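## Task

Using the touch panel, press the CUT LENGTH key, enter the digits 4, 0, 5, then press the ENT key.

## Robot and tools

Robot: two arms on a table, left_arm (carrying a left hand) and right_arm (carrying a right hand). Each hand has a thumb and four fingers. The scene frame has its origin at table height, midway between the two nominal arm bases: +z points up, +x points out over the table, and left_arm sits on the +y side. Arm names do not match image sides. Calibrated bases: left_arm at (-0.051, +0.273, +0.035) m, right_arm at (+0.043, -0.277, +0.025) m, both turned almost not at all about z. Every hand pose, target and velocity is reported in that arm's own base frame. Fixed cameras and the table use the scene frame.

Hand point: a reference point 0.15 m out from the wrist face and 0.05 m in front of the palm. Its +z runs along the straight fingers, and its +y points out of the palm. On the right hand +x points across the palm away from the thumb; on the left hand +x points toward the thumb. Straight fingertips reach about 0.06-0.07 m past the point along +z and sit about 0.06 m behind it along -y. For tapping a key, a good choice is to curl the other fingers and leave the index straight, then press with its tip. A wrist bracket on the little-finger side can also strike things.

Row layout (28 numbers, all in [-1, 1]): left_arm dx, dy, dz, rx, ry, rz; then left hand thumb_turn, thumb_bend, index, middle, ring, little, force_limit, speed; then the same 14 numbers for right_arm and its hand. Both arms always appear in every row. The pose numbers are offsets, not poses. They are measured from the arm's Hand target as it stood when the action or move began, along that arm's base axes. 1.0 equals 0.6 m of travel or 180 degrees. rx, ry, rz together form one rotation vector about the Hand target position. Sending zeros for all six asks the arm to return to its current Hand target. Finger numbers are absolute targets: -1 is open or straight and +1 is closed or curled. For thumb_turn, -1 is beside the palm and +1 is in front of it. force_limit runs linearly from about 0 N at -1 to 10 N at +1 (15 N for thumb motors). speed rises linearly from near zero at -1 to full at +0.48 and stays full above that. No hand number means "no change". To keep a hand as it is, repeat the last eight numbers you sent for it. If you have sent none yet, use its hand_measured, hand_force_limit and hand_speed.

execute_actions(actions, cameras): actions is a list of actions. Each action is a table of up to 15 rows, one per 1/30 s step, and a short table holds its last row until the 15 steps are done. All rows in an action count from the same start pose. cameras takes names from cam_high, cam_left_wrist and cam_right_wrist, or ["all"], or []. An empty actions list returns images of all cameras.

move(target, speed, blend, blocking, cameras): steers the hand points in straight lines toward a single 28-number row, or through a list of up to 15 rows. Every row's offsets count from the Hand targets at the start, not from the row before. speed is the top path speed in m/s, from 0.002 to 4.3 with a default of 0.25, given as one value or one per target. blend is in metres and rounds corners; 0 means stop at each target. If blocking=false, the call returns after about 0.5 s while the motion continues. Paths do not avoid obstacles or the other arm. Faster moves lag, stray and hit harder. A target set beyond a contact presses harder.

wait(seconds 0-10) lets time run. stop() brakes a running move. zoom_image(camera, region [x0,y0,x1,y1] in pixels, at most 504x504) enlarges part of the newest image; the images are 672x504. show_instructions() shows the reference pages. finished_scene(scene) ends the current scene (scene is its number) and cannot be undone.

Results: end_effector_position (m) and end_effector_quat_wxyz in base frame. Hand target is the last commanded pose after clipping; your next offsets start from it. Also reported: joint positions, velocities and torques; hand_measured, hand_stopped_by (moving, target, force, stalled, fault) and hand_load_n (positive when the finger is pushed open), each in motor order. A move adds a "move:" line such as done, off_target, moving, held or fault, plus any limits that applied (paced, held). Positions can be off by a few cm. Friction and sag often leave the hand 1-3 cm short, mostly low. That gap closes only with a further command, not by waiting, so resend the missing distance as an offset. The controller limits each step's orientation change to 40 degrees from the measured orientation.

Avoid: fast or deep jabs into the panel, since hard hits on fixed objects fail the task. Keep arms and hands apart, as presses between them can end the scene. Keep paths away from an arm's own base. Do not push long against unreachable poses or hold the arm stretched out, because motors heat up; a MOTOR HOT line warns near 85 °C, and at 100 °C the arm drops and faults. Avoid stops and excess finger force. To release a press, command the target back past the hand point. Tap each key lightly and briefly, then check the panel with a camera.

Each tool is called after "Emit:" in YAML: its name, and indented under it one key for each argument.

Reference images:

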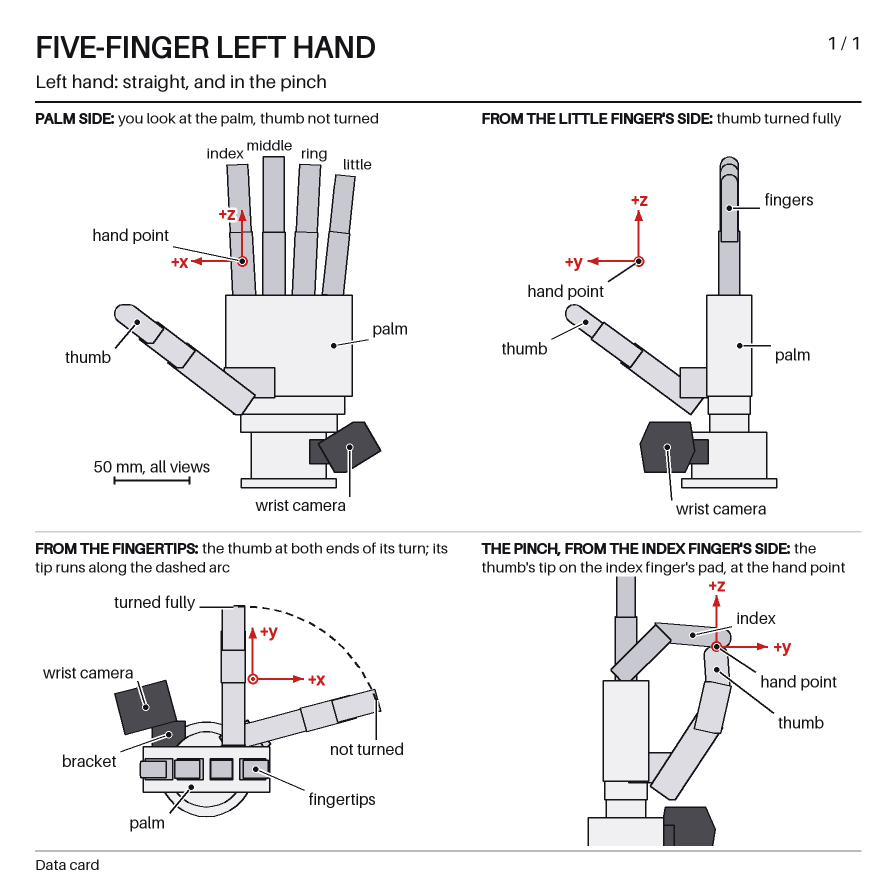

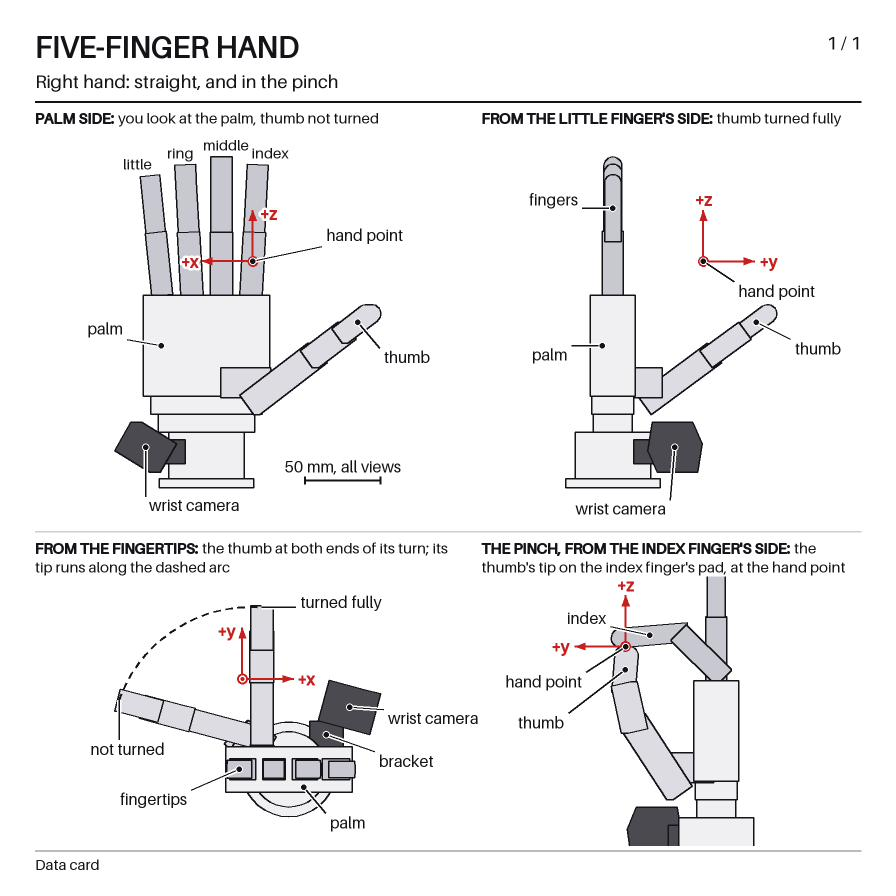

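## Session

Emit:
execute_actions:
  actions: []

Scene clock: 0.00 s.
left_arm: end_effector_position=(+0.3122, +0.1952, +0.3490) hand_measured=(-1.000, -1.000, -1.000, -1.000, -1.000, -1.000) hand_load_n=(+0.0, +0.0, +0.0, +0.0, +0.0, +0.0) hand_stopped_by=(target, target, target, target, target, target) hand_force_limit=0.00 hand_speed=-0.80 end_effector_quat_wxyz=(+0.484, -0.228, +0.800, +0.271) | right_arm: end_effector_position=(+0.0580, -0.3130, +0.1546) hand_measured=(-1.000, -1.000, -1.000, -1.000, -1.000, -1.000) hand_load_n=(+0.0, +0.0, +0.0, +0.0, -0.5, +0.0) hand_stopped_by=(target, target, target, target, target, target) hand_force_limit=0.00 hand_speed=-0.80 end_effector_quat_wxyz=(-0.498, +0.018, +0.823, -0.271)
Joint positions: left_arm=[0.112 0.754 0.843 -0.579 -0.614 1.505] | right_arm=[-0.893 1.446 0.977 -1.585 1.156 1.041]
Joint velocities: within noise
Joint torques (N m): no reading
Motor temperatures (°C): left_arm=[28 29 35 29 26 27] | right_arm=[31 31 41 28 28 29]
Heat: left arm: hottest elbow 35 °C; right arm: hottest elbow 41 °C.
Hand target: left_arm +0.3149, +0.1955, +0.3645; +0.498, -0.231, +0.792, +0.268 | right_arm +0.0626, -0.3187, +0.1606; -0.492, +0.025, +0.824, -0.278

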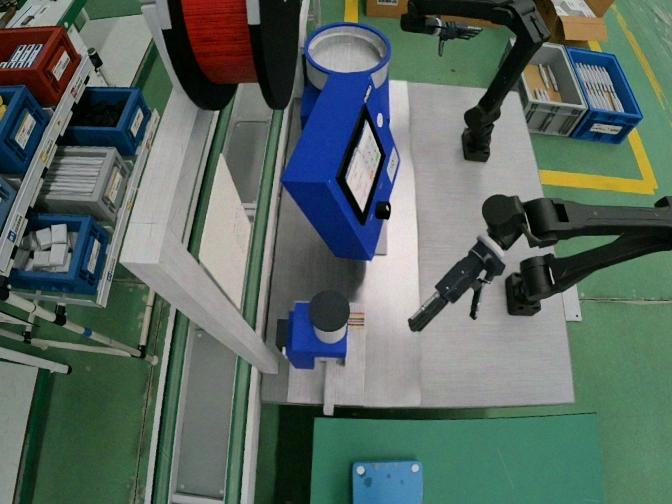

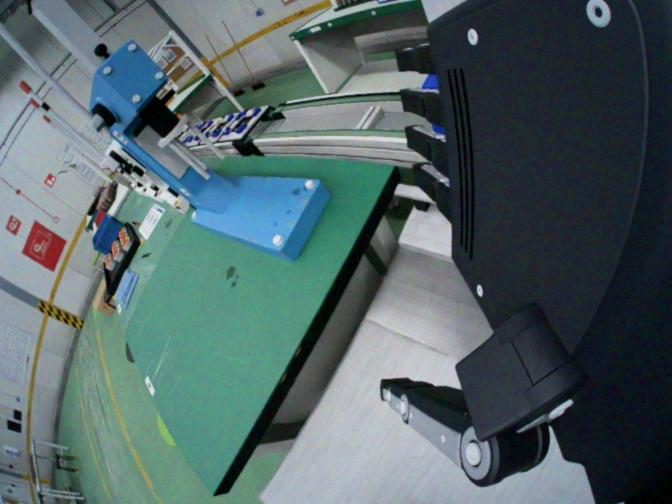

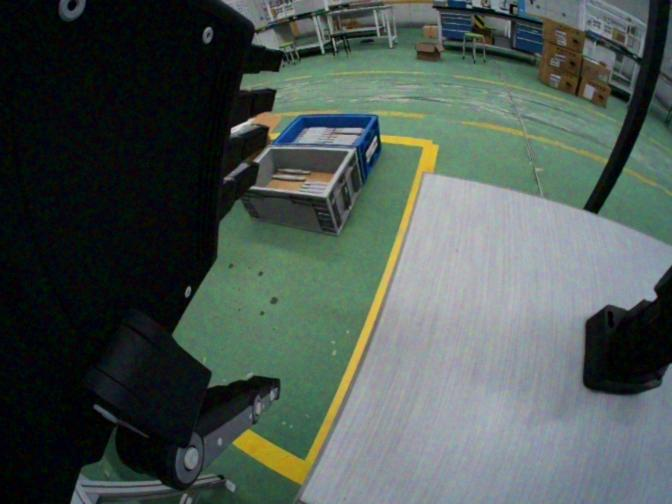

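Emit:
move:
  target:
    - [0,0,0,0,0,0,-1,-1,-1,-1,-1,-1,0,-0.8,0.362,0.198,0.232,-0.016,-0.219,0.342,-1,-1,1,1,1,-1,0,0]
    - [0,0,0,0,0,0,-1,-1,-1,-1,-1,-1,0,-0.8,0.44,0.76,0.29,-0.032,-0.4375,0.683,-1,-1,1,1,1,-1,0,0]
  blend: [0.05, 0]
  speed: 0.35
  cameras: ["cam_high", "cam_right_wrist"]

Scene clock: 74.60 s.
left_arm: end_effector_position=(+0.3122, +0.1952, +0.3488) hand_measured=(-1.000, -1.000, -1.000, -1.000, -1.000, -1.000) hand_load_n=(+0.0, +0.0, +0.0, +0.5, +0.0, +0.0) hand_stopped_by=(target, target, target, target, target, target) hand_force_limit=0.00 hand_speed=-0.80 end_effector_quat_wxyz=(+0.484, -0.228, +0.800, +0.271) | right_arm: end_effector_position=(+0.3247, +0.1332, +0.3383) hand_measured=(-1.000, -1.000, +1.000, +1.000, +1.000, -1.000) hand_load_n=(+0.0, +0.0, +0.0, +0.0, +0.0, +0.0) hand_stopped_by=(target, target, target, target, target, target) hand_force_limit=0.00 hand_speed=0.00 end_effector_quat_wxyz=(+0.506, -0.491, +0.508, -0.495)
Joint positions: left_arm=[0.112 0.754 0.843 -0.579 -0.614 1.505] | right_arm=[0.668 0.454 0.557 -0.1 0.674 0.025]
Joint torques (N m): left_arm=[0.26 -1.38 9.63 1.51 -0.34 0] | right_arm=[0.09 0.21 9.03 2.91 -0.07 0]
Motor temperatures (°C): left_arm=[28 29 43 29 26 27] | right_arm=[31 31 43 28 29 29]
Heat: left arm: hottest elbow 43 °C; right arm: hottest elbow 43 °C.
Hand target: left_arm +0.3149, +0.1955, +0.3643; +0.497, -0.231, +0.792, +0.268 | right_arm +0.3266, +0.1373, +0.3345; +0.507, -0.494, +0.503, -0.496
Off the commanded pose: left_arm 0.016 m, 2 deg | right_arm 0.006 m, 1 deg.
move: off_target (left_arm)
Images, in order (width x height): cam_high 672x504, cam_right_wrist 672x504.

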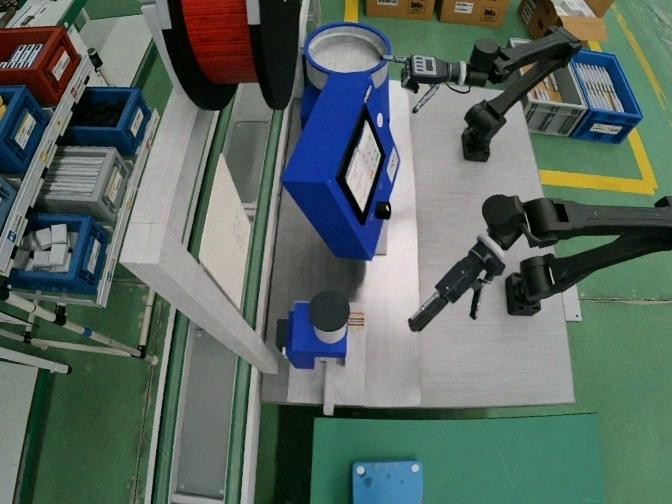

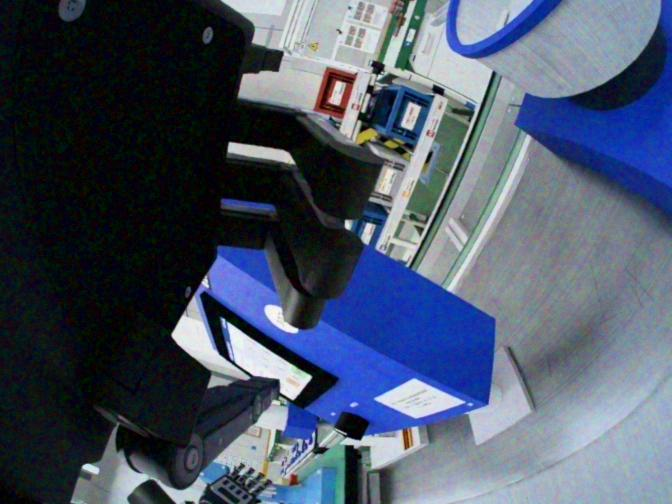

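Emit:
move:
  target: [0,0,0,0,0,0,-1,-1,-1,-1,-1,-1,0,-0.8,-0.165,0.45,0.03,0,0,0,-1,-1,1,1,1,-1,0,0]
  speed: 0.25
  cameras: ["cam_right_wrist"]

Emit:
zoom_image:
  camera: "cam_right_wrist"
  region: [220, 0, 520, 300]

Scene clock: 85.67 s.
left_arm: end_effector_position=(+0.3122, +0.1952, +0.3488) hand_measured=(-1.000, -1.000, -1.000, -1.000, -1.000, -1.000) hand_load_n=(+0.0, +0.0, +0.0, +0.0, +0.0, +0.0) hand_stopped_by=(target, target, target, target, target, target) hand_force_limit=0.00 hand_speed=-0.80 end_effector_quat_wxyz=(+0.484, -0.228, +0.800, +0.271) | right_arm: end_effector_position=(+0.2256, +0.3924, +0.3252) hand_measured=(-1.000, -1.000, +1.000, +1.000, +1.000, -1.000) hand_load_n=(-0.5, +0.0, +0.0, +0.0, +0.0, +0.0) hand_stopped_by=(target, target, target, target, target, target) hand_force_limit=0.00 hand_speed=0.00 end_effector_quat_wxyz=(+0.490, -0.512, +0.491, -0.506)
Joint positions: left_arm=[0.112 0.754 0.843 -0.579 -0.614 1.505] | right_arm=[1.484 1.137 0.848 0.209 1.479 0.042]
Joint torques (N m): left_arm=[0.03 -0.97 9.72 1.61 -0.36 0.01] | right_arm=[-0.79 -6.48 14.13 2.1 0.31 0.03]
Heat: left arm: hottest elbow 43 °C; right arm: hottest elbow 44 °C.
Hand target: left_arm +0.3149, +0.1955, +0.3643; +0.497, -0.231, +0.792, +0.268 | right_arm +0.2276, +0.4072, +0.3525; +0.506, -0.495, +0.503, -0.496
Off the commanded pose: left_arm 0.016 m, 2 deg | right_arm 0.031 m, 3 deg.
move: off_target (left_arm, right_arm)
Images, in order (width x height): cam_right_wrist 672x504.

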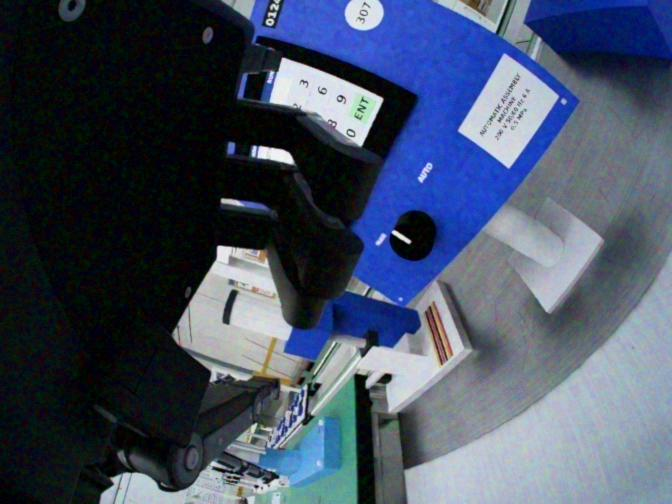

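Scaled by 1.680 from the camera's 672x504 image, which has a finer 960x720 frame.

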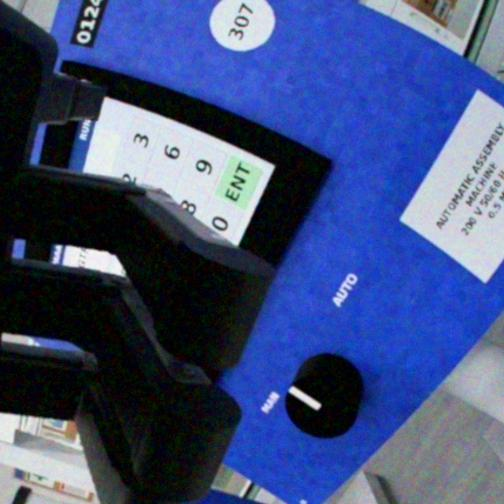

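Emit:
move:
  target: [-0.083,0.2,0,0,0,0,-1,-1,-1,-1,-1,-1,0,-0.8,0.057,0.163,0.021,0,0,0,-1,-1,1,1,1,-1,0,0]
  speed: 0.2
  cameras: ["cam_right_wrist"]

Emit:
zoom_image:
  camera: "cam_right_wrist"
  region: [220, 0, 420, 200]

Scene clock: 138.33 s.
left_arm: end_effector_position=(+0.2653, +0.3094, +0.3568) hand_measured=(-1.000, -1.000, -1.000, -1.000, -1.000, -1.000) hand_load_n=(+0.0, +0.0, +0.0, +0.0, +0.0, +0.0) hand_stopped_by=(target, target, target, target, target, target) hand_force_limit=0.00 hand_speed=-0.80 end_effector_quat_wxyz=(+0.492, -0.233, +0.797, +0.260) | right_arm: end_effector_position=(+0.2553, +0.4900, +0.3396) hand_measured=(-1.000, -1.000, +1.000, +1.000, +1.000, -1.000) hand_load_n=(+0.0, +0.0, +0.0, +0.0, +0.0, +0.0) hand_stopped_by=(target, target, target, target, target, target) hand_force_limit=0.00 hand_speed=0.00 end_effector_quat_wxyz=(+0.491, -0.512, +0.491, -0.505)
Joint positions: left_arm=[0.653 0.736 0.843 -0.5 -0.11 1.728] | right_arm=[1.439 1.399 1.108 0.245 1.431 0.01]
Joint torques (N m): left_arm=[1.38 -0.44 8.47 2.4 0.04 0.13] | right_arm=[-1.85 -10.34 14.15 2.26 -0.03 0]
Motor temperatures (°C): left_arm=[28 29 44 29 26 27] | right_arm=[31 31 49 28 29 29]
Heat: left arm: hottest elbow 44 °C; right arm: hottest elbow 49 °C.
Hand target: left_arm +0.2650, +0.3155, +0.3642; +0.497, -0.231, +0.792, +0.268 | right_arm +0.2619, +0.5050, +0.3653; +0.507, -0.494, +0.503, -0.496
Off the commanded pose: left_arm 0.010 m, 1 deg | right_arm 0.030 m, 3 deg.
move: off_target (right_arm)
Images, in order (width x height): cam_right_wrist 672x504.

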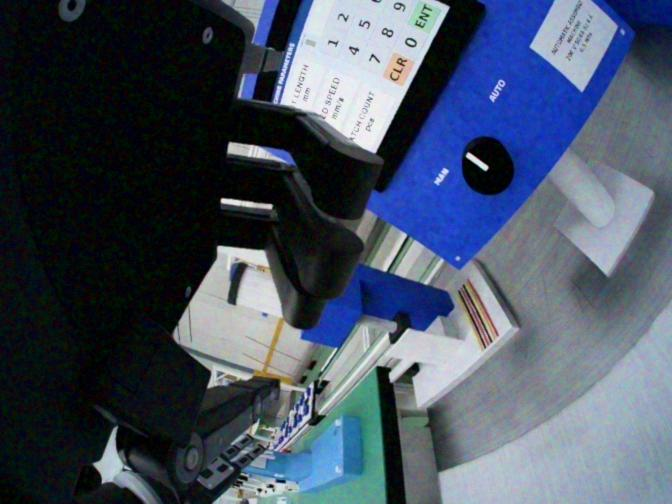

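Scaled by 2.520 from the camera's 672x504 image, which has a finer 960x720 frame.

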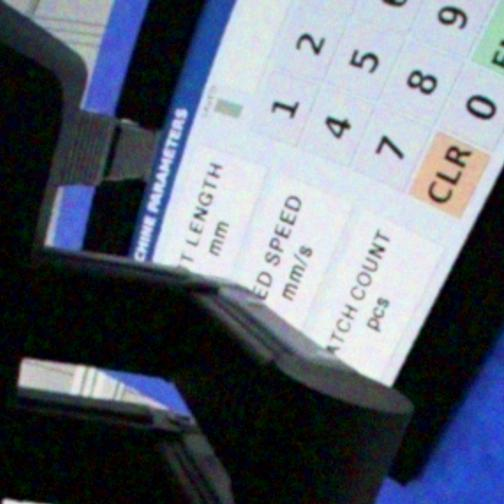

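Emit:
move:
  target: [0,0,0,0,0,0,-1,-1,-1,-1,-1,-1,0,-0.8,0.103,0.045,0.003,0,0,0,-1,-1,1,1,1,-1,0,0]
  speed: 0.15
  cameras: ["cam_right_wrist"]

Emit:
zoom_image:
  camera: "cam_right_wrist"
  region: [220, 0, 420, 200]

Scene clock: 192.53 s.
left_arm: end_effector_position=(+0.2653, +0.3094, +0.3569) hand_measured=(-1.000, -1.000, -1.000, -1.000, -1.000, -1.000) hand_load_n=(+0.0, +0.0, +0.0, +0.0, +0.0, +0.0) hand_stopped_by=(target, target, target, target, target, target) hand_force_limit=0.00 hand_speed=-0.80 end_effector_quat_wxyz=(+0.492, -0.233, +0.797, +0.260) | right_arm: end_effector_position=(+0.3177, +0.5172, +0.3416) hand_measured=(-1.000, -1.000, +1.000, +1.000, +1.000, -1.000) hand_load_n=(-0.5, +0.0, +0.0, +0.0, +0.0, +0.0) hand_stopped_by=(target, target, target, target, target, target) hand_force_limit=0.00 hand_speed=0.00 end_effector_quat_wxyz=(+0.491, -0.510, +0.494, -0.504)
Joint positions: left_arm=[0.653 0.736 0.843 -0.5 -0.11 1.728] | right_arm=[1.323 1.498 1.216 0.248 1.32 0.004]
Joint torques (N m): left_arm=[0.79 -0.79 8.44 2.36 0.03 0.14] | right_arm=[-1.9 -11.22 14.32 1.61 0 0.05]
Motor temperatures (°C): left_arm=[28 29 43 29 26 27] | right_arm=[31 31 55 28 28 29]
Heat: left arm: hottest elbow 43 °C; right arm: hottest elbow 55 °C.
Hand target: left_arm +0.2650, +0.3155, +0.3642; +0.497, -0.231, +0.792, +0.268 | right_arm +0.3236, +0.5321, +0.3670; +0.507, -0.494, +0.503, -0.496
Off the commanded pose: left_arm 0.010 m, 1 deg | right_arm 0.030 m, 3 deg.
move: off_target (right_arm)
Images, in order (width x height): cam_right_wrist 672x504.

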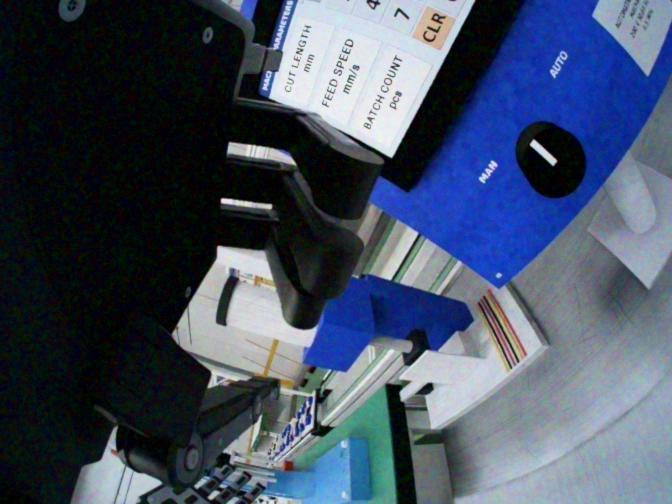

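Scaled by 2.520 from the camera's 672x504 image, which has a finer 960x720 frame.

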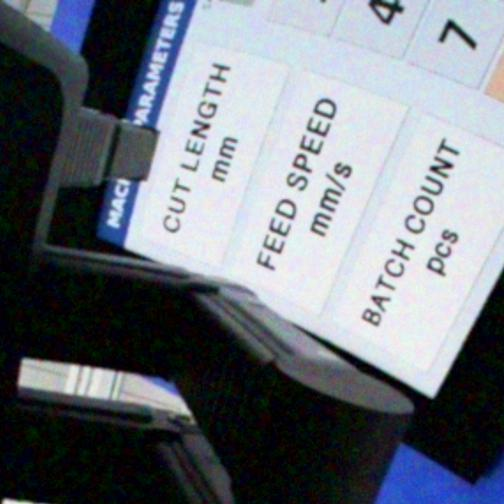

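Emit:
move:
  target: [0,0,0,0,0,0,-1,-1,-1,-1,-1,-1,0,-0.8,0.062,0.0,-0.008,0,0,0,-1,-1,1,1,1,-1,0,0]
  speed: 0.08
  cameras: ["cam_right_wrist"]

Emit:
zoom_image:
  camera: "cam_right_wrist"
  region: [220, 0, 420, 200]

Scene clock: 212.50 s.
left_arm: end_effector_position=(+0.2653, +0.3094, +0.3569) hand_measured=(-1.000, -1.000, -1.000, -1.000, -1.000, -1.000) hand_load_n=(+0.0, +0.0, +0.0, +0.0, +0.0, +0.0) hand_stopped_by=(target, target, target, target, target, target) hand_force_limit=0.00 hand_speed=-0.80 end_effector_quat_wxyz=(+0.492, -0.233, +0.797, +0.260) | right_arm: end_effector_position=(+0.3533, +0.5167, +0.3359) hand_measured=(-1.000, -1.000, +1.000, +1.000, +1.000, -1.000) hand_load_n=(-0.5, +0.0, +0.5, +0.0, +0.0, +0.0) hand_stopped_by=(target, target, target, target, target, target) hand_force_limit=0.00 hand_speed=0.00 end_effector_quat_wxyz=(+0.489, -0.513, +0.494, -0.505)
Joint positions: left_arm=[0.653 0.736 0.843 -0.5 -0.11 1.728] | right_arm=[1.255 1.526 1.237 0.248 1.252 0.004]
Joint torques (N m): left_arm=[1.14 -0.5 8.29 2.41 0.05 0.16] | right_arm=[-1.73 -11.28 14.31 1.99 -0.04 0.07]
Motor temperatures (°C): left_arm=[28 29 43 29 26 27] | right_arm=[31 32 58 28 28 29]
Heat: left arm: hottest elbow 43 °C; right arm: hottest elbow 58 °C.
Hand target: left_arm +0.2650, +0.3155, +0.3642; +0.497, -0.231, +0.792, +0.268 | right_arm +0.3608, +0.5322, +0.3620; +0.506, -0.495, +0.503, -0.496
Off the commanded pose: left_arm 0.010 m, 1 deg | right_arm 0.031 m, 3 deg.
move: off_target (right_arm)
Images, in order (width x height): cam_right_wrist 672x504.

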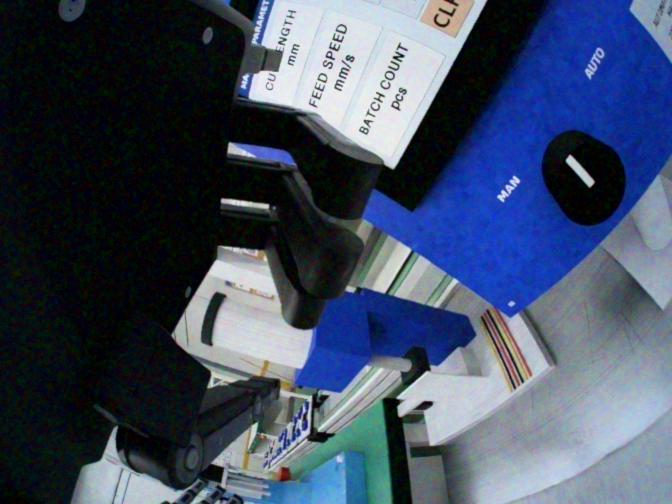

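Scaled by 2.520 from the camera's 672x504 image, which has a finer 960x720 frame.

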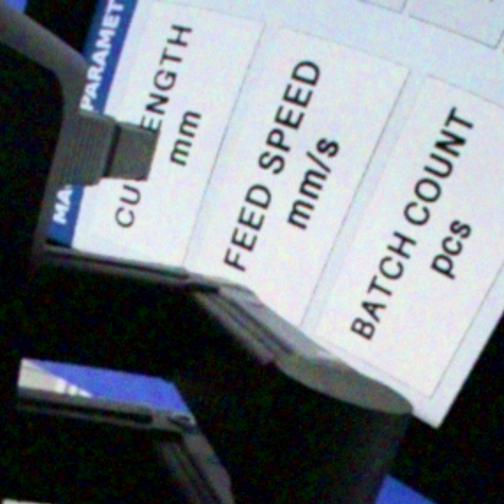

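Emit:
move:
  target: [0,0,0,0,0,0,-1,-1,-1,-1,-1,-1,0,-0.8,0.035,-0.012,0.002,0,0,0,-1,-1,1,1,1,-1,0,0]
  speed: 0.08
  cameras: ["cam_right_wrist"]

Emit:
zoom_image:
  camera: "cam_right_wrist"
  region: [220, 0, 420, 200]

Scene clock: 220.83 s.
left_arm: end_effector_position=(+0.2653, +0.3094, +0.3569) hand_measured=(-1.000, -1.000, -1.000, -1.000, -1.000, -1.000) hand_load_n=(+0.0, +0.0, +0.0, +0.0, +0.0, +0.0) hand_stopped_by=(target, target, target, target, target, target) hand_force_limit=0.00 hand_speed=-0.80 end_effector_quat_wxyz=(+0.492, -0.233, +0.797, +0.260) | right_arm: end_effector_position=(+0.3724, +0.5111, +0.3364) hand_measured=(-1.000, -1.000, +1.000, +1.000, +1.000, -1.000) hand_load_n=(-0.5, +0.0, +0.0, +0.0, +0.0, +0.0) hand_stopped_by=(target, target, target, target, target, target) hand_force_limit=0.00 hand_speed=0.00 end_effector_quat_wxyz=(+0.490, -0.513, +0.494, -0.503)
Joint positions: left_arm=[0.653 0.736 0.843 -0.5 -0.11 1.728] | right_arm=[1.215 1.527 1.239 0.248 1.209 0.004]
Joint torques (N m): left_arm=[0.67 -0.67 8.42 2.29 0 0.12] | right_arm=[-2.08 -11.46 14.34 1.73 0.01 0.1]
Motor temperatures (°C): left_arm=[28 29 43 29 26 27] | right_arm=[31 32 57 28 28 29]
Heat: left arm: hottest elbow 43 °C; right arm: hottest elbow 57 °C.
Hand target: left_arm +0.2650, +0.3155, +0.3642; +0.497, -0.231, +0.792, +0.268 | right_arm +0.3819, +0.5249, +0.3632; +0.506, -0.495, +0.503, -0.496
Off the commanded pose: left_arm 0.010 m, 1 deg | right_arm 0.032 m, 3 deg.
move: off_target (right_arm)
Images, in order (width x height): cam_right_wrist 672x504.

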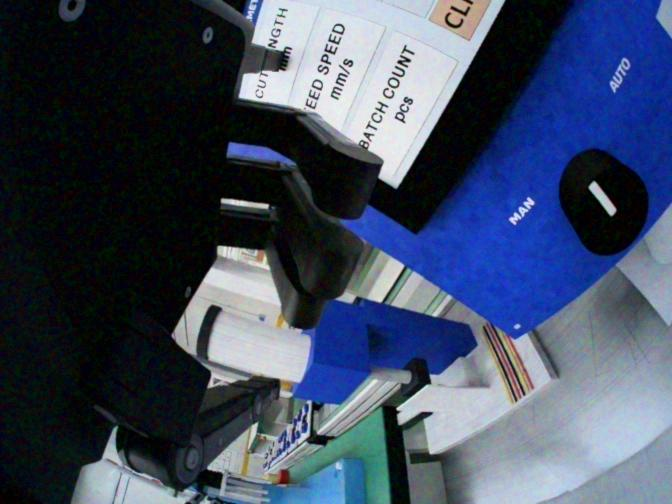

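Scaled by 2.520 from the camera's 672x504 image, which has a finer 960x720 frame.

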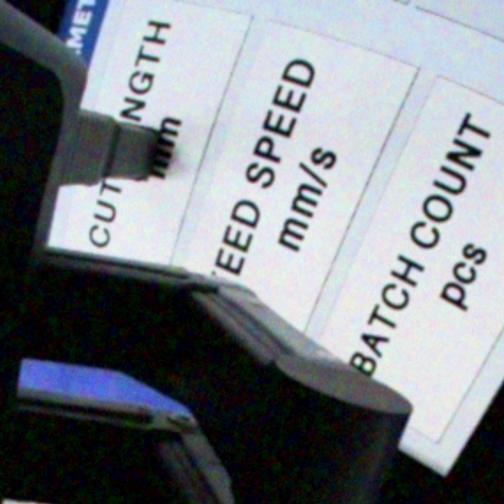

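Emit:
move:
  target: [0,0,0,0,0,0,-1,-1,-1,-1,-1,-1,0,-0.8,0.022,-0.008,0.005,0,0,0,-1,-1,1,1,1,-1,0,0]
  speed: 0.08
  cameras: ["cam_right_wrist"]

Emit:
zoom_image:
  camera: "cam_right_wrist"
  region: [220, 0, 420, 200]

Scene clock: 229.97 s.
left_arm: end_effector_position=(+0.2653, +0.3094, +0.3569) hand_measured=(-1.000, -1.000, -1.000, -1.000, -1.000, -1.000) hand_load_n=(+0.0, +0.0, +0.0, +0.0, +0.0, +0.0) hand_stopped_by=(target, target, target, target, target, target) hand_force_limit=0.00 hand_speed=-0.80 end_effector_quat_wxyz=(+0.492, -0.233, +0.797, +0.260) | right_arm: end_effector_position=(+0.3753, +0.5115, +0.3363) hand_measured=(-1.000, -1.000, +1.000, +1.000, +1.000, -1.000) hand_load_n=(+0.0, +0.0, +0.0, +0.0, +0.0, -1.5) hand_stopped_by=(target, target, target, target, target, target) hand_force_limit=0.00 hand_speed=0.00 end_effector_quat_wxyz=(+0.492, -0.515, +0.492, -0.501)
Joint positions: left_arm=[0.653 0.736 0.843 -0.5 -0.11 1.728] | right_arm=[1.208 1.527 1.239 0.248 1.194 0.004]
Joint torques (N m): left_arm=[1.44 -0.73 8.39 2.3 0.02 0.13] | right_arm=[-3.02 -11.87 14.99 1.39 -0.48 0.06]
Motor temperatures (°C): left_arm=[28 29 43 29 26 27] | right_arm=[31 32 58 28 28 29]
Heat: left arm: hottest elbow 43 °C; right arm: hottest elbow 58 °C.
Hand target: left_arm +0.2650, +0.3155, +0.3642; +0.497, -0.231, +0.792, +0.268 | right_arm +0.3951, +0.5200, +0.3662; +0.506, -0.495, +0.503, -0.496
Off the commanded pose: left_arm 0.010 m, 1 deg | right_arm 0.037 m, 3 deg.
move: off_target (right_arm)
Images, in order (width x height): cam_right_wrist 672x504.

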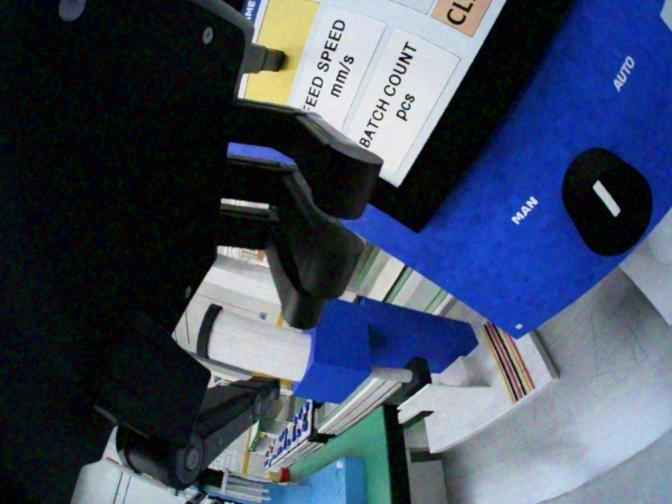

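Scaled by 2.520 from the camera's 672x504 image, which has a finer 960x720 frame.

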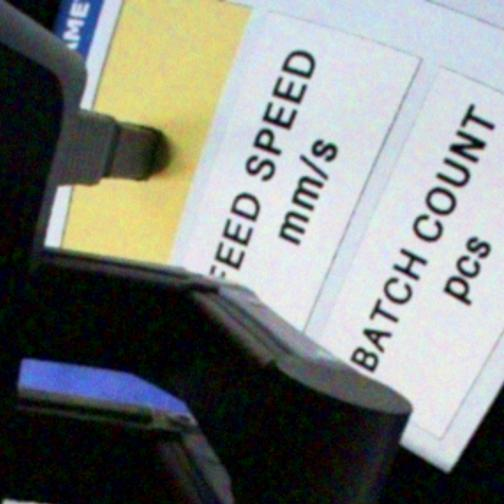

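Emit:
move:
  target:
    - [0,0,0,0,0,0,-1,-1,-1,-1,-1,-1,0,-0.8,-0.092,0,0,0,0,0,-1,-1,1,1,1,-1,0,0]
    - [0,0,0,0,0,0,-1,-1,-1,-1,-1,-1,0,-0.8,-0.133,-0.098,-0.074,0,0,0,-1,-1,1,1,1,-1,0,0]
    - [0,0,0,0,0,0,-1,-1,-1,-1,-1,-1,0,-0.8,-0.095,-0.098,-0.074,0,0,0,-1,-1,1,1,1,-1,0,0]
  speed: 0.12
  blend: [0.01, 0.005, 0]
  cameras: ["cam_right_wrist"]

Emit:
zoom_image:
  camera: "cam_right_wrist"
  region: [220, 0, 420, 200]

Scene clock: 289.53 s.
left_arm: end_effector_position=(+0.2653, +0.3094, +0.3569) hand_measured=(-1.000, -1.000, -1.000, -1.000, -1.000, -1.000) hand_load_n=(+0.0, +0.0, +0.0, +0.0, +0.0, +0.0) hand_stopped_by=(target, target, target, target, target, target) hand_force_limit=0.00 hand_speed=-0.80 end_effector_quat_wxyz=(+0.492, -0.233, +0.797, +0.260) | right_arm: end_effector_position=(+0.3370, +0.4646, +0.3154) hand_measured=(-1.000, -1.000, +1.000, +1.000, +1.000, -1.000) hand_load_n=(+0.0, +0.0, +0.0, +0.0, +0.0, +0.0) hand_stopped_by=(target, target, target, target, target, target) hand_force_limit=0.00 hand_speed=0.00 end_effector_quat_wxyz=(+0.500, -0.501, +0.501, -0.498)
Joint positions: left_arm=[0.653 0.736 0.843 -0.5 -0.11 1.728] | right_arm=[1.253 1.404 1.034 0.356 1.25 0.016]
Joint torques (N m): left_arm=[1.03 -0.79 8.43 2.37 0.03 0.12] | right_arm=[-1.55 -11.99 8.55 2.28 -0.07 -0.03]
Motor temperatures (°C): left_arm=[28 29 43 29 26 27] | right_arm=[31 33 61 28 29 29]
Heat: left arm: hottest elbow 43 °C; right arm: hottest elbow 61 °C.
Hand target: left_arm +0.2650, +0.3155, +0.3642; +0.497, -0.231, +0.792, +0.268 | right_arm +0.3380, +0.4613, +0.3220; +0.507, -0.494, +0.503, -0.496
Off the commanded pose: left_arm 0.010 m, 1 deg | right_arm 0.007 m, 1 deg.
move: done
Images, in order (width x height): cam_right_wrist 672x504.

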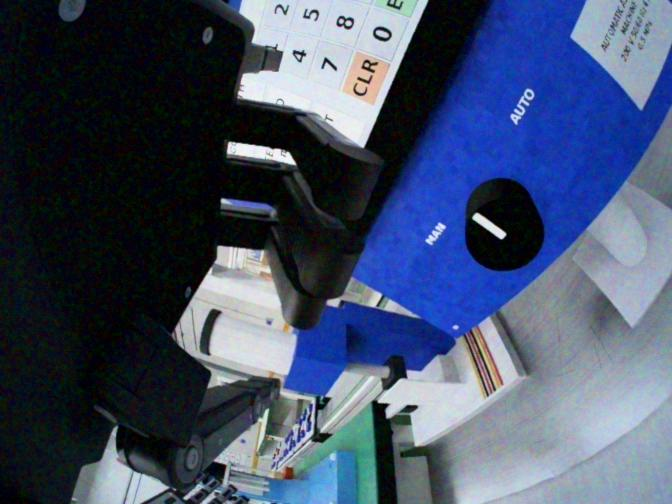

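Scaled by 2.520 from the camera's 672x504 image, which has a finer 960x720 frame.

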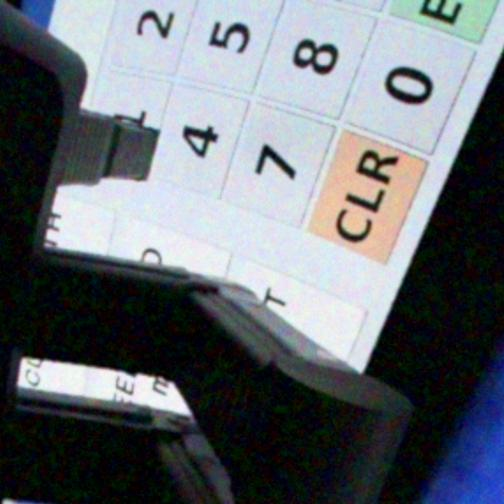

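Emit:
move:
  target: [0,0,0,0,0,0,-1,-1,-1,-1,-1,-1,0,-0.8,0.05,0.001,-0.004,0,0,0,-1,-1,1,1,1,-1,0,0]
  speed: 0.08
  cameras: ["cam_right_wrist"]

Emit:
zoom_image:
  camera: "cam_right_wrist"
  region: [220, 0, 420, 200]

Scene clock: 302.10 s.
left_arm: end_effector_position=(+0.2653, +0.3094, +0.3569) hand_measured=(-1.000, -1.000, -1.000, -1.000, -1.000, -1.000) hand_load_n=(+0.0, +0.0, +0.0, +0.0, +0.0, +0.0) hand_stopped_by=(target, target, target, target, target, target) hand_force_limit=0.00 hand_speed=-0.80 end_effector_quat_wxyz=(+0.492, -0.233, +0.797, +0.260) | right_arm: end_effector_position=(+0.3534, +0.4610, +0.3158) hand_measured=(-1.000, -1.000, +1.000, +1.000, +1.000, -1.000) hand_load_n=(-0.5, +0.0, +0.0, +0.0, +0.5, -0.5) hand_stopped_by=(target, target, target, target, target, target) hand_force_limit=0.00 hand_speed=0.00 end_effector_quat_wxyz=(+0.504, -0.503, +0.499, -0.494)
Joint positions: left_arm=[0.653 0.736 0.843 -0.5 -0.11 1.728] | right_arm=[1.214 1.404 1.034 0.359 1.2 0.015]
Joint torques (N m): left_arm=[1.26 -0.85 8.46 2.35 0.02 0.13] | right_arm=[-3.6 -9.58 10.19 2.71 -0.52 0]
Motor temperatures (°C): left_arm=[28 29 43 29 26 27] | right_arm=[31 33 57 28 29 29]
Heat: left arm: hottest elbow 43 °C; right arm: hottest elbow 57 °C.
Hand target: left_arm +0.2650, +0.3155, +0.3642; +0.497, -0.231, +0.792, +0.268 | right_arm +0.3681, +0.4619, +0.3195; +0.506, -0.494, +0.503, -0.496
Off the commanded pose: left_arm 0.010 m, 1 deg | right_arm 0.015 m, 1 deg.
move: off_target (right_arm)
Images, in order (width x height): cam_right_wrist 672x504.

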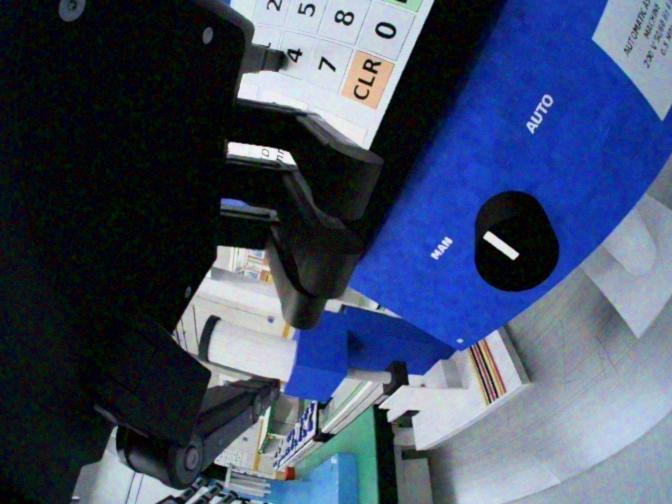

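Scaled by 2.520 from the camera's 672x504 image, which has a finer 960x720 frame.

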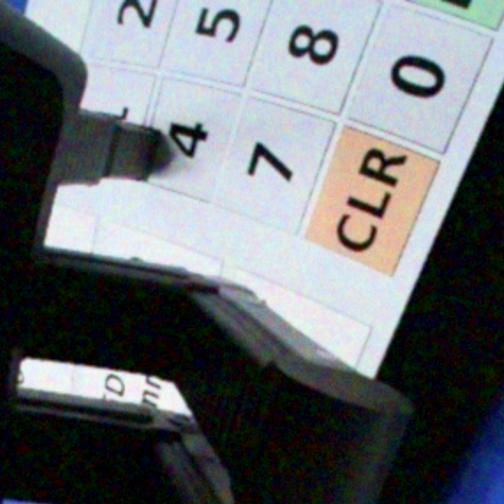

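Emit:
wait:
  seconds: 0
  cameras: ["cam_right_wrist"]

Emit:
zoom_image:
  camera: "cam_right_wrist"
  region: [220, 0, 320, 100]

Scene clock: 312.30 s.
left_arm: end_effector_position=(+0.2653, +0.3094, +0.3569) hand_measured=(-1.000, -1.000, -1.000, -1.000, -1.000, -1.000) hand_load_n=(+0.0, +0.0, +0.0, +0.0, +0.0, +0.0) hand_stopped_by=(target, target, target, target, target, target) hand_force_limit=0.00 hand_speed=-0.80 end_effector_quat_wxyz=(+0.492, -0.233, +0.797, +0.260) | right_arm: end_effector_position=(+0.3534, +0.4610, +0.3158) hand_measured=(-1.000, -1.000, +1.000, +1.000, +1.000, -1.000) hand_load_n=(-0.5, +0.0, +0.0, +0.0, +0.0, -0.5) hand_stopped_by=(target, target, target, target, target, target) hand_force_limit=0.00 hand_speed=0.00 end_effector_quat_wxyz=(+0.504, -0.503, +0.499, -0.494)
Joint positions: left_arm=[0.653 0.736 0.843 -0.5 -0.11 1.728] | right_arm=[1.214 1.404 1.034 0.359 1.2 0.015]
Joint torques (N m): left_arm=[1.2 -0.67 8.36 2.39 0.02 0.13] | right_arm=[-3.08 -9.7 10.24 2.41 -0.5 -0.02]
Motor temperatures (°C): left_arm=[28 29 43 29 26 27] | right_arm=[31 33 55 28 29 29]
Heat: left arm: hottest elbow 43 °C; right arm: hottest elbow 55 °C.
Hand target: left_arm +0.2650, +0.3155, +0.3642; +0.497, -0.231, +0.792, +0.268 | right_arm +0.3680, +0.4620, +0.3195; +0.507, -0.495, +0.503, -0.496
Off the commanded pose: left_arm 0.010 m, 1 deg | right_arm 0.015 m, 1 deg.
Images, in order (width x height): cam_right_wrist 672x504.

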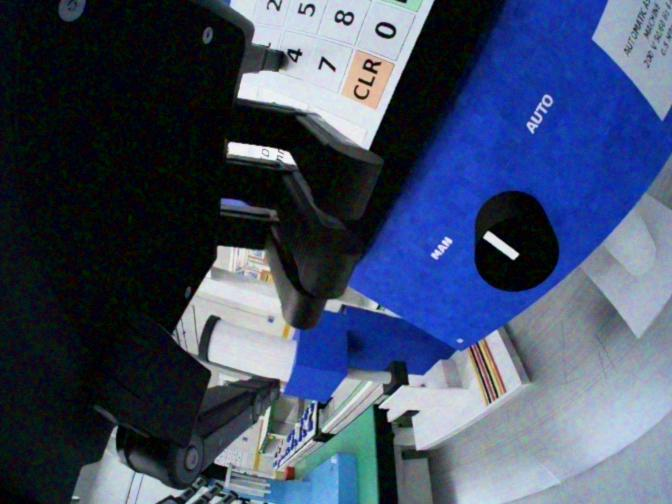

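Scaled by 5.040 from the camera's 672x504 image, which has a finer 960x720 frame.

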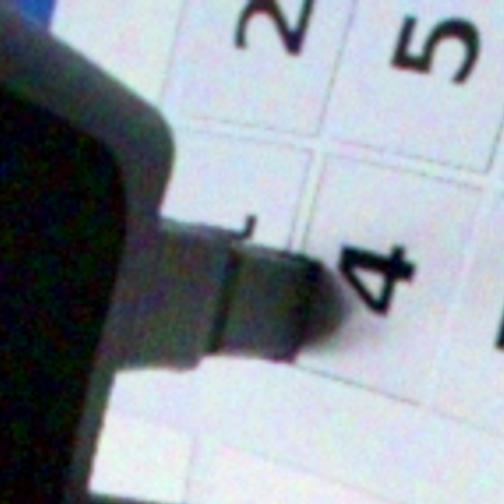

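Emit:
move:
  target:
    - [0,0,0,0,0,0,-1,-1,-1,-1,-1,-1,0,-0.8,-0.05,0,0,0,0,0,-1,-1,1,1,1,-1,0,0]
    - [0,0,0,0,0,0,-1,-1,-1,-1,-1,-1,0,-0.8,-0.05,-0.01,-0.011,0,0,0,-1,-1,1,1,1,-1,0,0]
    - [0,0,0,0,0,0,-1,-1,-1,-1,-1,-1,0,-0.8,0.0,-0.01,-0.011,0,0,0,-1,-1,1,1,1,-1,0,0]
  speed: 0.08
  cameras: ["cam_right_wrist"]

Emit:
zoom_image:
  camera: "cam_right_wrist"
  region: [220, 0, 420, 200]

Scene clock: 347.07 s.
left_arm: end_effector_position=(+0.2653, +0.3094, +0.3569) hand_measured=(-1.000, -1.000, -1.000, -1.000, -1.000, -1.000) hand_load_n=(+0.0, +0.0, +0.0, +0.0, +0.0, +0.0) hand_stopped_by=(target, target, target, target, target, target) hand_force_limit=0.00 hand_speed=-0.80 end_effector_quat_wxyz=(+0.492, -0.233, +0.797, +0.260) | right_arm: end_effector_position=(+0.3500, +0.4586, +0.3050) hand_measured=(-1.000, -1.000, +1.000, +1.000, +1.000, -1.000) hand_load_n=(-0.5, +0.0, +0.0, +0.5, +0.0, -0.5) hand_stopped_by=(target, target, target, target, target, target) hand_force_limit=0.00 hand_speed=0.00 end_effector_quat_wxyz=(+0.503, -0.506, +0.497, -0.494)
Joint positions: left_arm=[0.653 0.736 0.843 -0.5 -0.11 1.728] | right_arm=[1.218 1.404 1.007 0.38 1.2 0.015]
Joint torques (N m): left_arm=[1.08 -0.62 8.43 2.41 0.02 0.13] | right_arm=[-4.01 -10.58 10.25 2.51 -0.59 0.02]
Heat: left arm: hottest elbow 43 °C; right arm: hottest elbow 51 °C.
Hand target: left_arm +0.2650, +0.3155, +0.3642; +0.497, -0.231, +0.792, +0.268 | right_arm +0.3680, +0.4559, +0.3129; +0.507, -0.494, +0.503, -0.496
Off the commanded pose: left_arm 0.010 m, 1 deg | right_arm 0.020 m, 2 deg.
move: off_target (right_arm)
Images, in order (width x height): cam_right_wrist 672x504.

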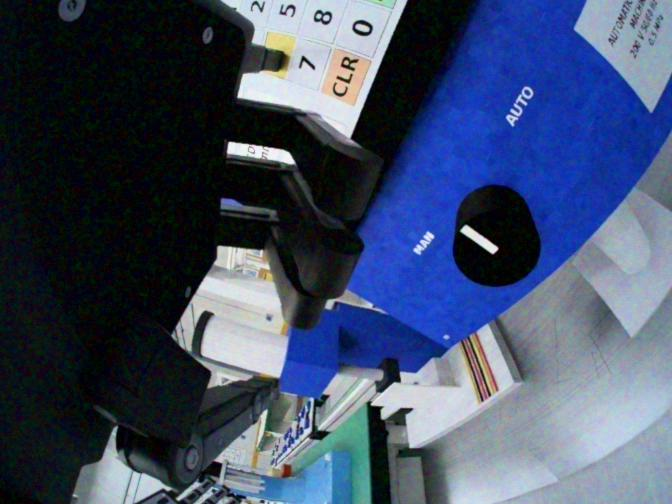

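Scaled by 2.520 from the camera's 672x504 image, which has a finer 960x720 frame.

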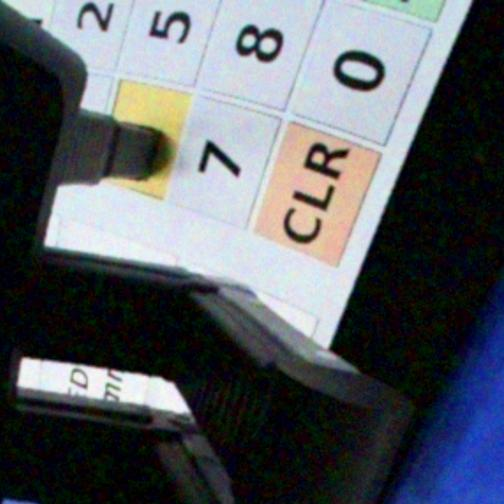

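Emit:
move:
  target:
    - [0,0,0,0,0,0,-1,-1,-1,-1,-1,-1,0,-0.8,-0.075,0,0,0,0,0,-1,-1,1,1,1,-1,0,0]
    - [0,0,0,0,0,0,-1,-1,-1,-1,-1,-1,0,-0.8,-0.113,-0.0415,-0.06,0,0,0,-1,-1,1,1,1,-1,0,0]
    - [0,0,0,0,0,0,-1,-1,-1,-1,-1,-1,0,-0.8,-0.08,-0.0415,-0.06,0,0,0,-1,-1,1,1,1,-1,0,0]
  speed: 0.12
  blend: [0.01, 0.005, 0]
  cameras: ["cam_right_wrist"]

Emit:
zoom_image:
  camera: "cam_right_wrist"
  region: [220, 0, 420, 200]

Scene clock: 370.77 s.
left_arm: end_effector_position=(+0.2653, +0.3094, +0.3569) hand_measured=(-1.000, -1.000, -1.000, -1.000, -1.000, -1.000) hand_load_n=(+0.0, +0.0, +0.0, +0.0, +0.0, +0.0) hand_stopped_by=(target, target, target, target, target, target) hand_force_limit=0.00 hand_speed=-0.80 end_effector_quat_wxyz=(+0.492, -0.233, +0.797, +0.260) | right_arm: end_effector_position=(+0.3183, +0.4341, +0.2722) hand_measured=(-1.000, -1.000, +1.000, +1.000, +1.000, -1.000) hand_load_n=(+0.0, +0.0, +0.0, +0.0, +0.0, +0.0) hand_stopped_by=(target, target, target, target, target, target) hand_force_limit=0.00 hand_speed=0.00 end_effector_quat_wxyz=(+0.502, -0.500, +0.501, -0.497)
Joint positions: left_arm=[0.653 0.736 0.843 -0.5 -0.11 1.728] | right_arm=[1.272 1.364 0.869 0.485 1.268 0.015]
Joint torques (N m): left_arm=[1.2 -0.79 8.38 2.39 0.04 0.11] | right_arm=[-1.2 -10.05 7.83 2.33 -0.05 -0.02]
Heat: left arm: hottest elbow 43 °C; right arm: hottest elbow 51 °C.
Hand target: left_arm +0.2650, +0.3155, +0.3642; +0.497, -0.231, +0.792, +0.268 | right_arm +0.3201, +0.4310, +0.2768; +0.507, -0.494, +0.503, -0.496
Off the commanded pose: left_arm 0.010 m, 1 deg | right_arm 0.006 m, 1 deg.
move: done
Images, in order (width x height): cam_right_wrist 672x504.

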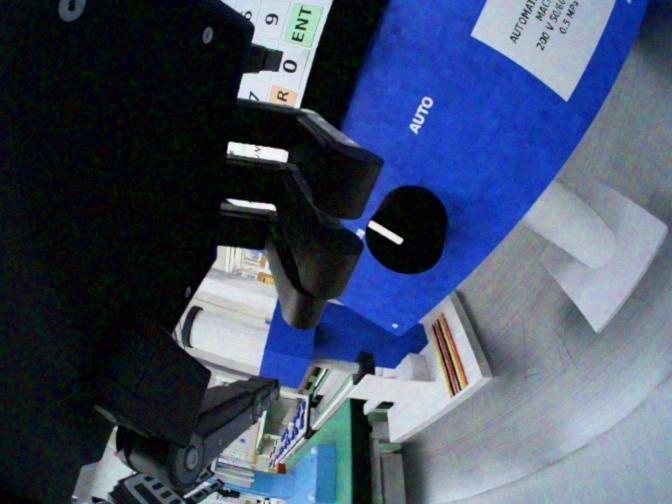

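Scaled by 2.520 from the camera's 672x504 image, which has a finer 960x720 frame.

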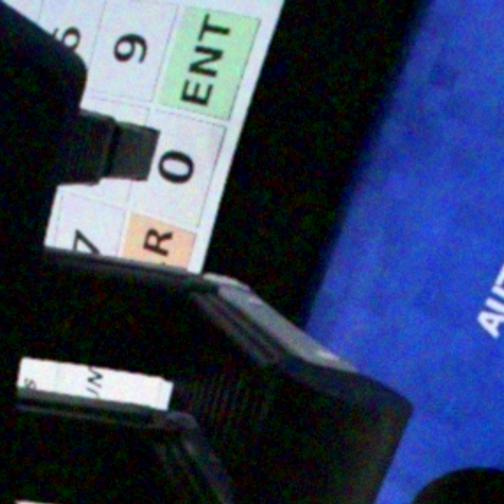

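Emit:
move:
  target: [0,0,0,0,0,0,-1,-1,-1,-1,-1,-1,0,-0.8,0.045,0.006,-0.005,0,0,0,-1,-1,1,1,1,-1,0,0]
  speed: 0.08
  cameras: ["cam_right_wrist"]

Emit:
zoom_image:
  camera: "cam_right_wrist"
  region: [220, 0, 420, 200]

Scene clock: 393.40 s.
left_arm: end_effector_position=(+0.2653, +0.3094, +0.3569) hand_measured=(-1.000, -1.000, -1.000, -1.000, -1.000, -1.000) hand_load_n=(+0.0, +0.0, +0.0, +0.0, +0.0, +0.0) hand_stopped_by=(target, target, target, target, target, target) hand_force_limit=0.00 hand_speed=-0.80 end_effector_quat_wxyz=(+0.492, -0.233, +0.797, +0.260) | right_arm: end_effector_position=(+0.3311, +0.4323, +0.2730) hand_measured=(-1.000, -1.000, +1.000, +1.000, +1.000, -1.000) hand_load_n=(-0.5, +0.0, +0.0, +0.0, +0.0, -0.5) hand_stopped_by=(target, target, target, target, target, target) hand_force_limit=0.00 hand_speed=0.00 end_effector_quat_wxyz=(+0.506, -0.501, +0.500, -0.493)
Joint positions: left_arm=[0.653 0.736 0.843 -0.5 -0.11 1.728] | right_arm=[1.239 1.365 0.869 0.493 1.225 0.014]
Joint torques (N m): left_arm=[1.08 -0.73 8.38 2.39 0.03 0.13] | right_arm=[-3.6 -7.88 10.03 2.44 -0.63 -0.01]
Motor temperatures (°C): left_arm=[28 29 43 29 26 27] | right_arm=[31 33 50 28 29 29]
Heat: left arm: hottest elbow 43 °C; right arm: hottest elbow 50 °C.
Hand target: left_arm +0.2650, +0.3155, +0.3642; +0.497, -0.231, +0.792, +0.268 | right_arm +0.3471, +0.4345, +0.2739; +0.507, -0.494, +0.503, -0.496
Off the commanded pose: left_arm 0.010 m, 1 deg | right_arm 0.016 m, 1 deg.
move: off_target (right_arm)
Images, in order (width x height): cam_right_wrist 672x504.

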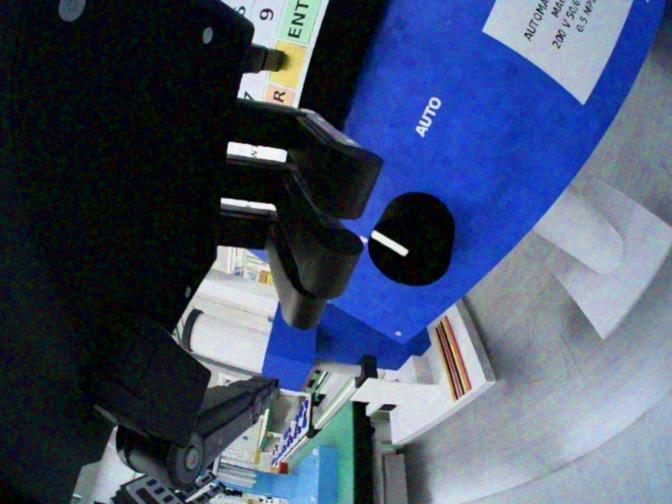

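Scaled by 2.520 from the camera's 672x504 image, which has a finer 960x720 frame.

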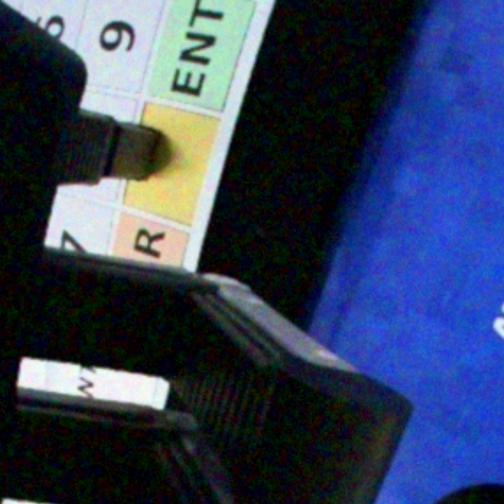

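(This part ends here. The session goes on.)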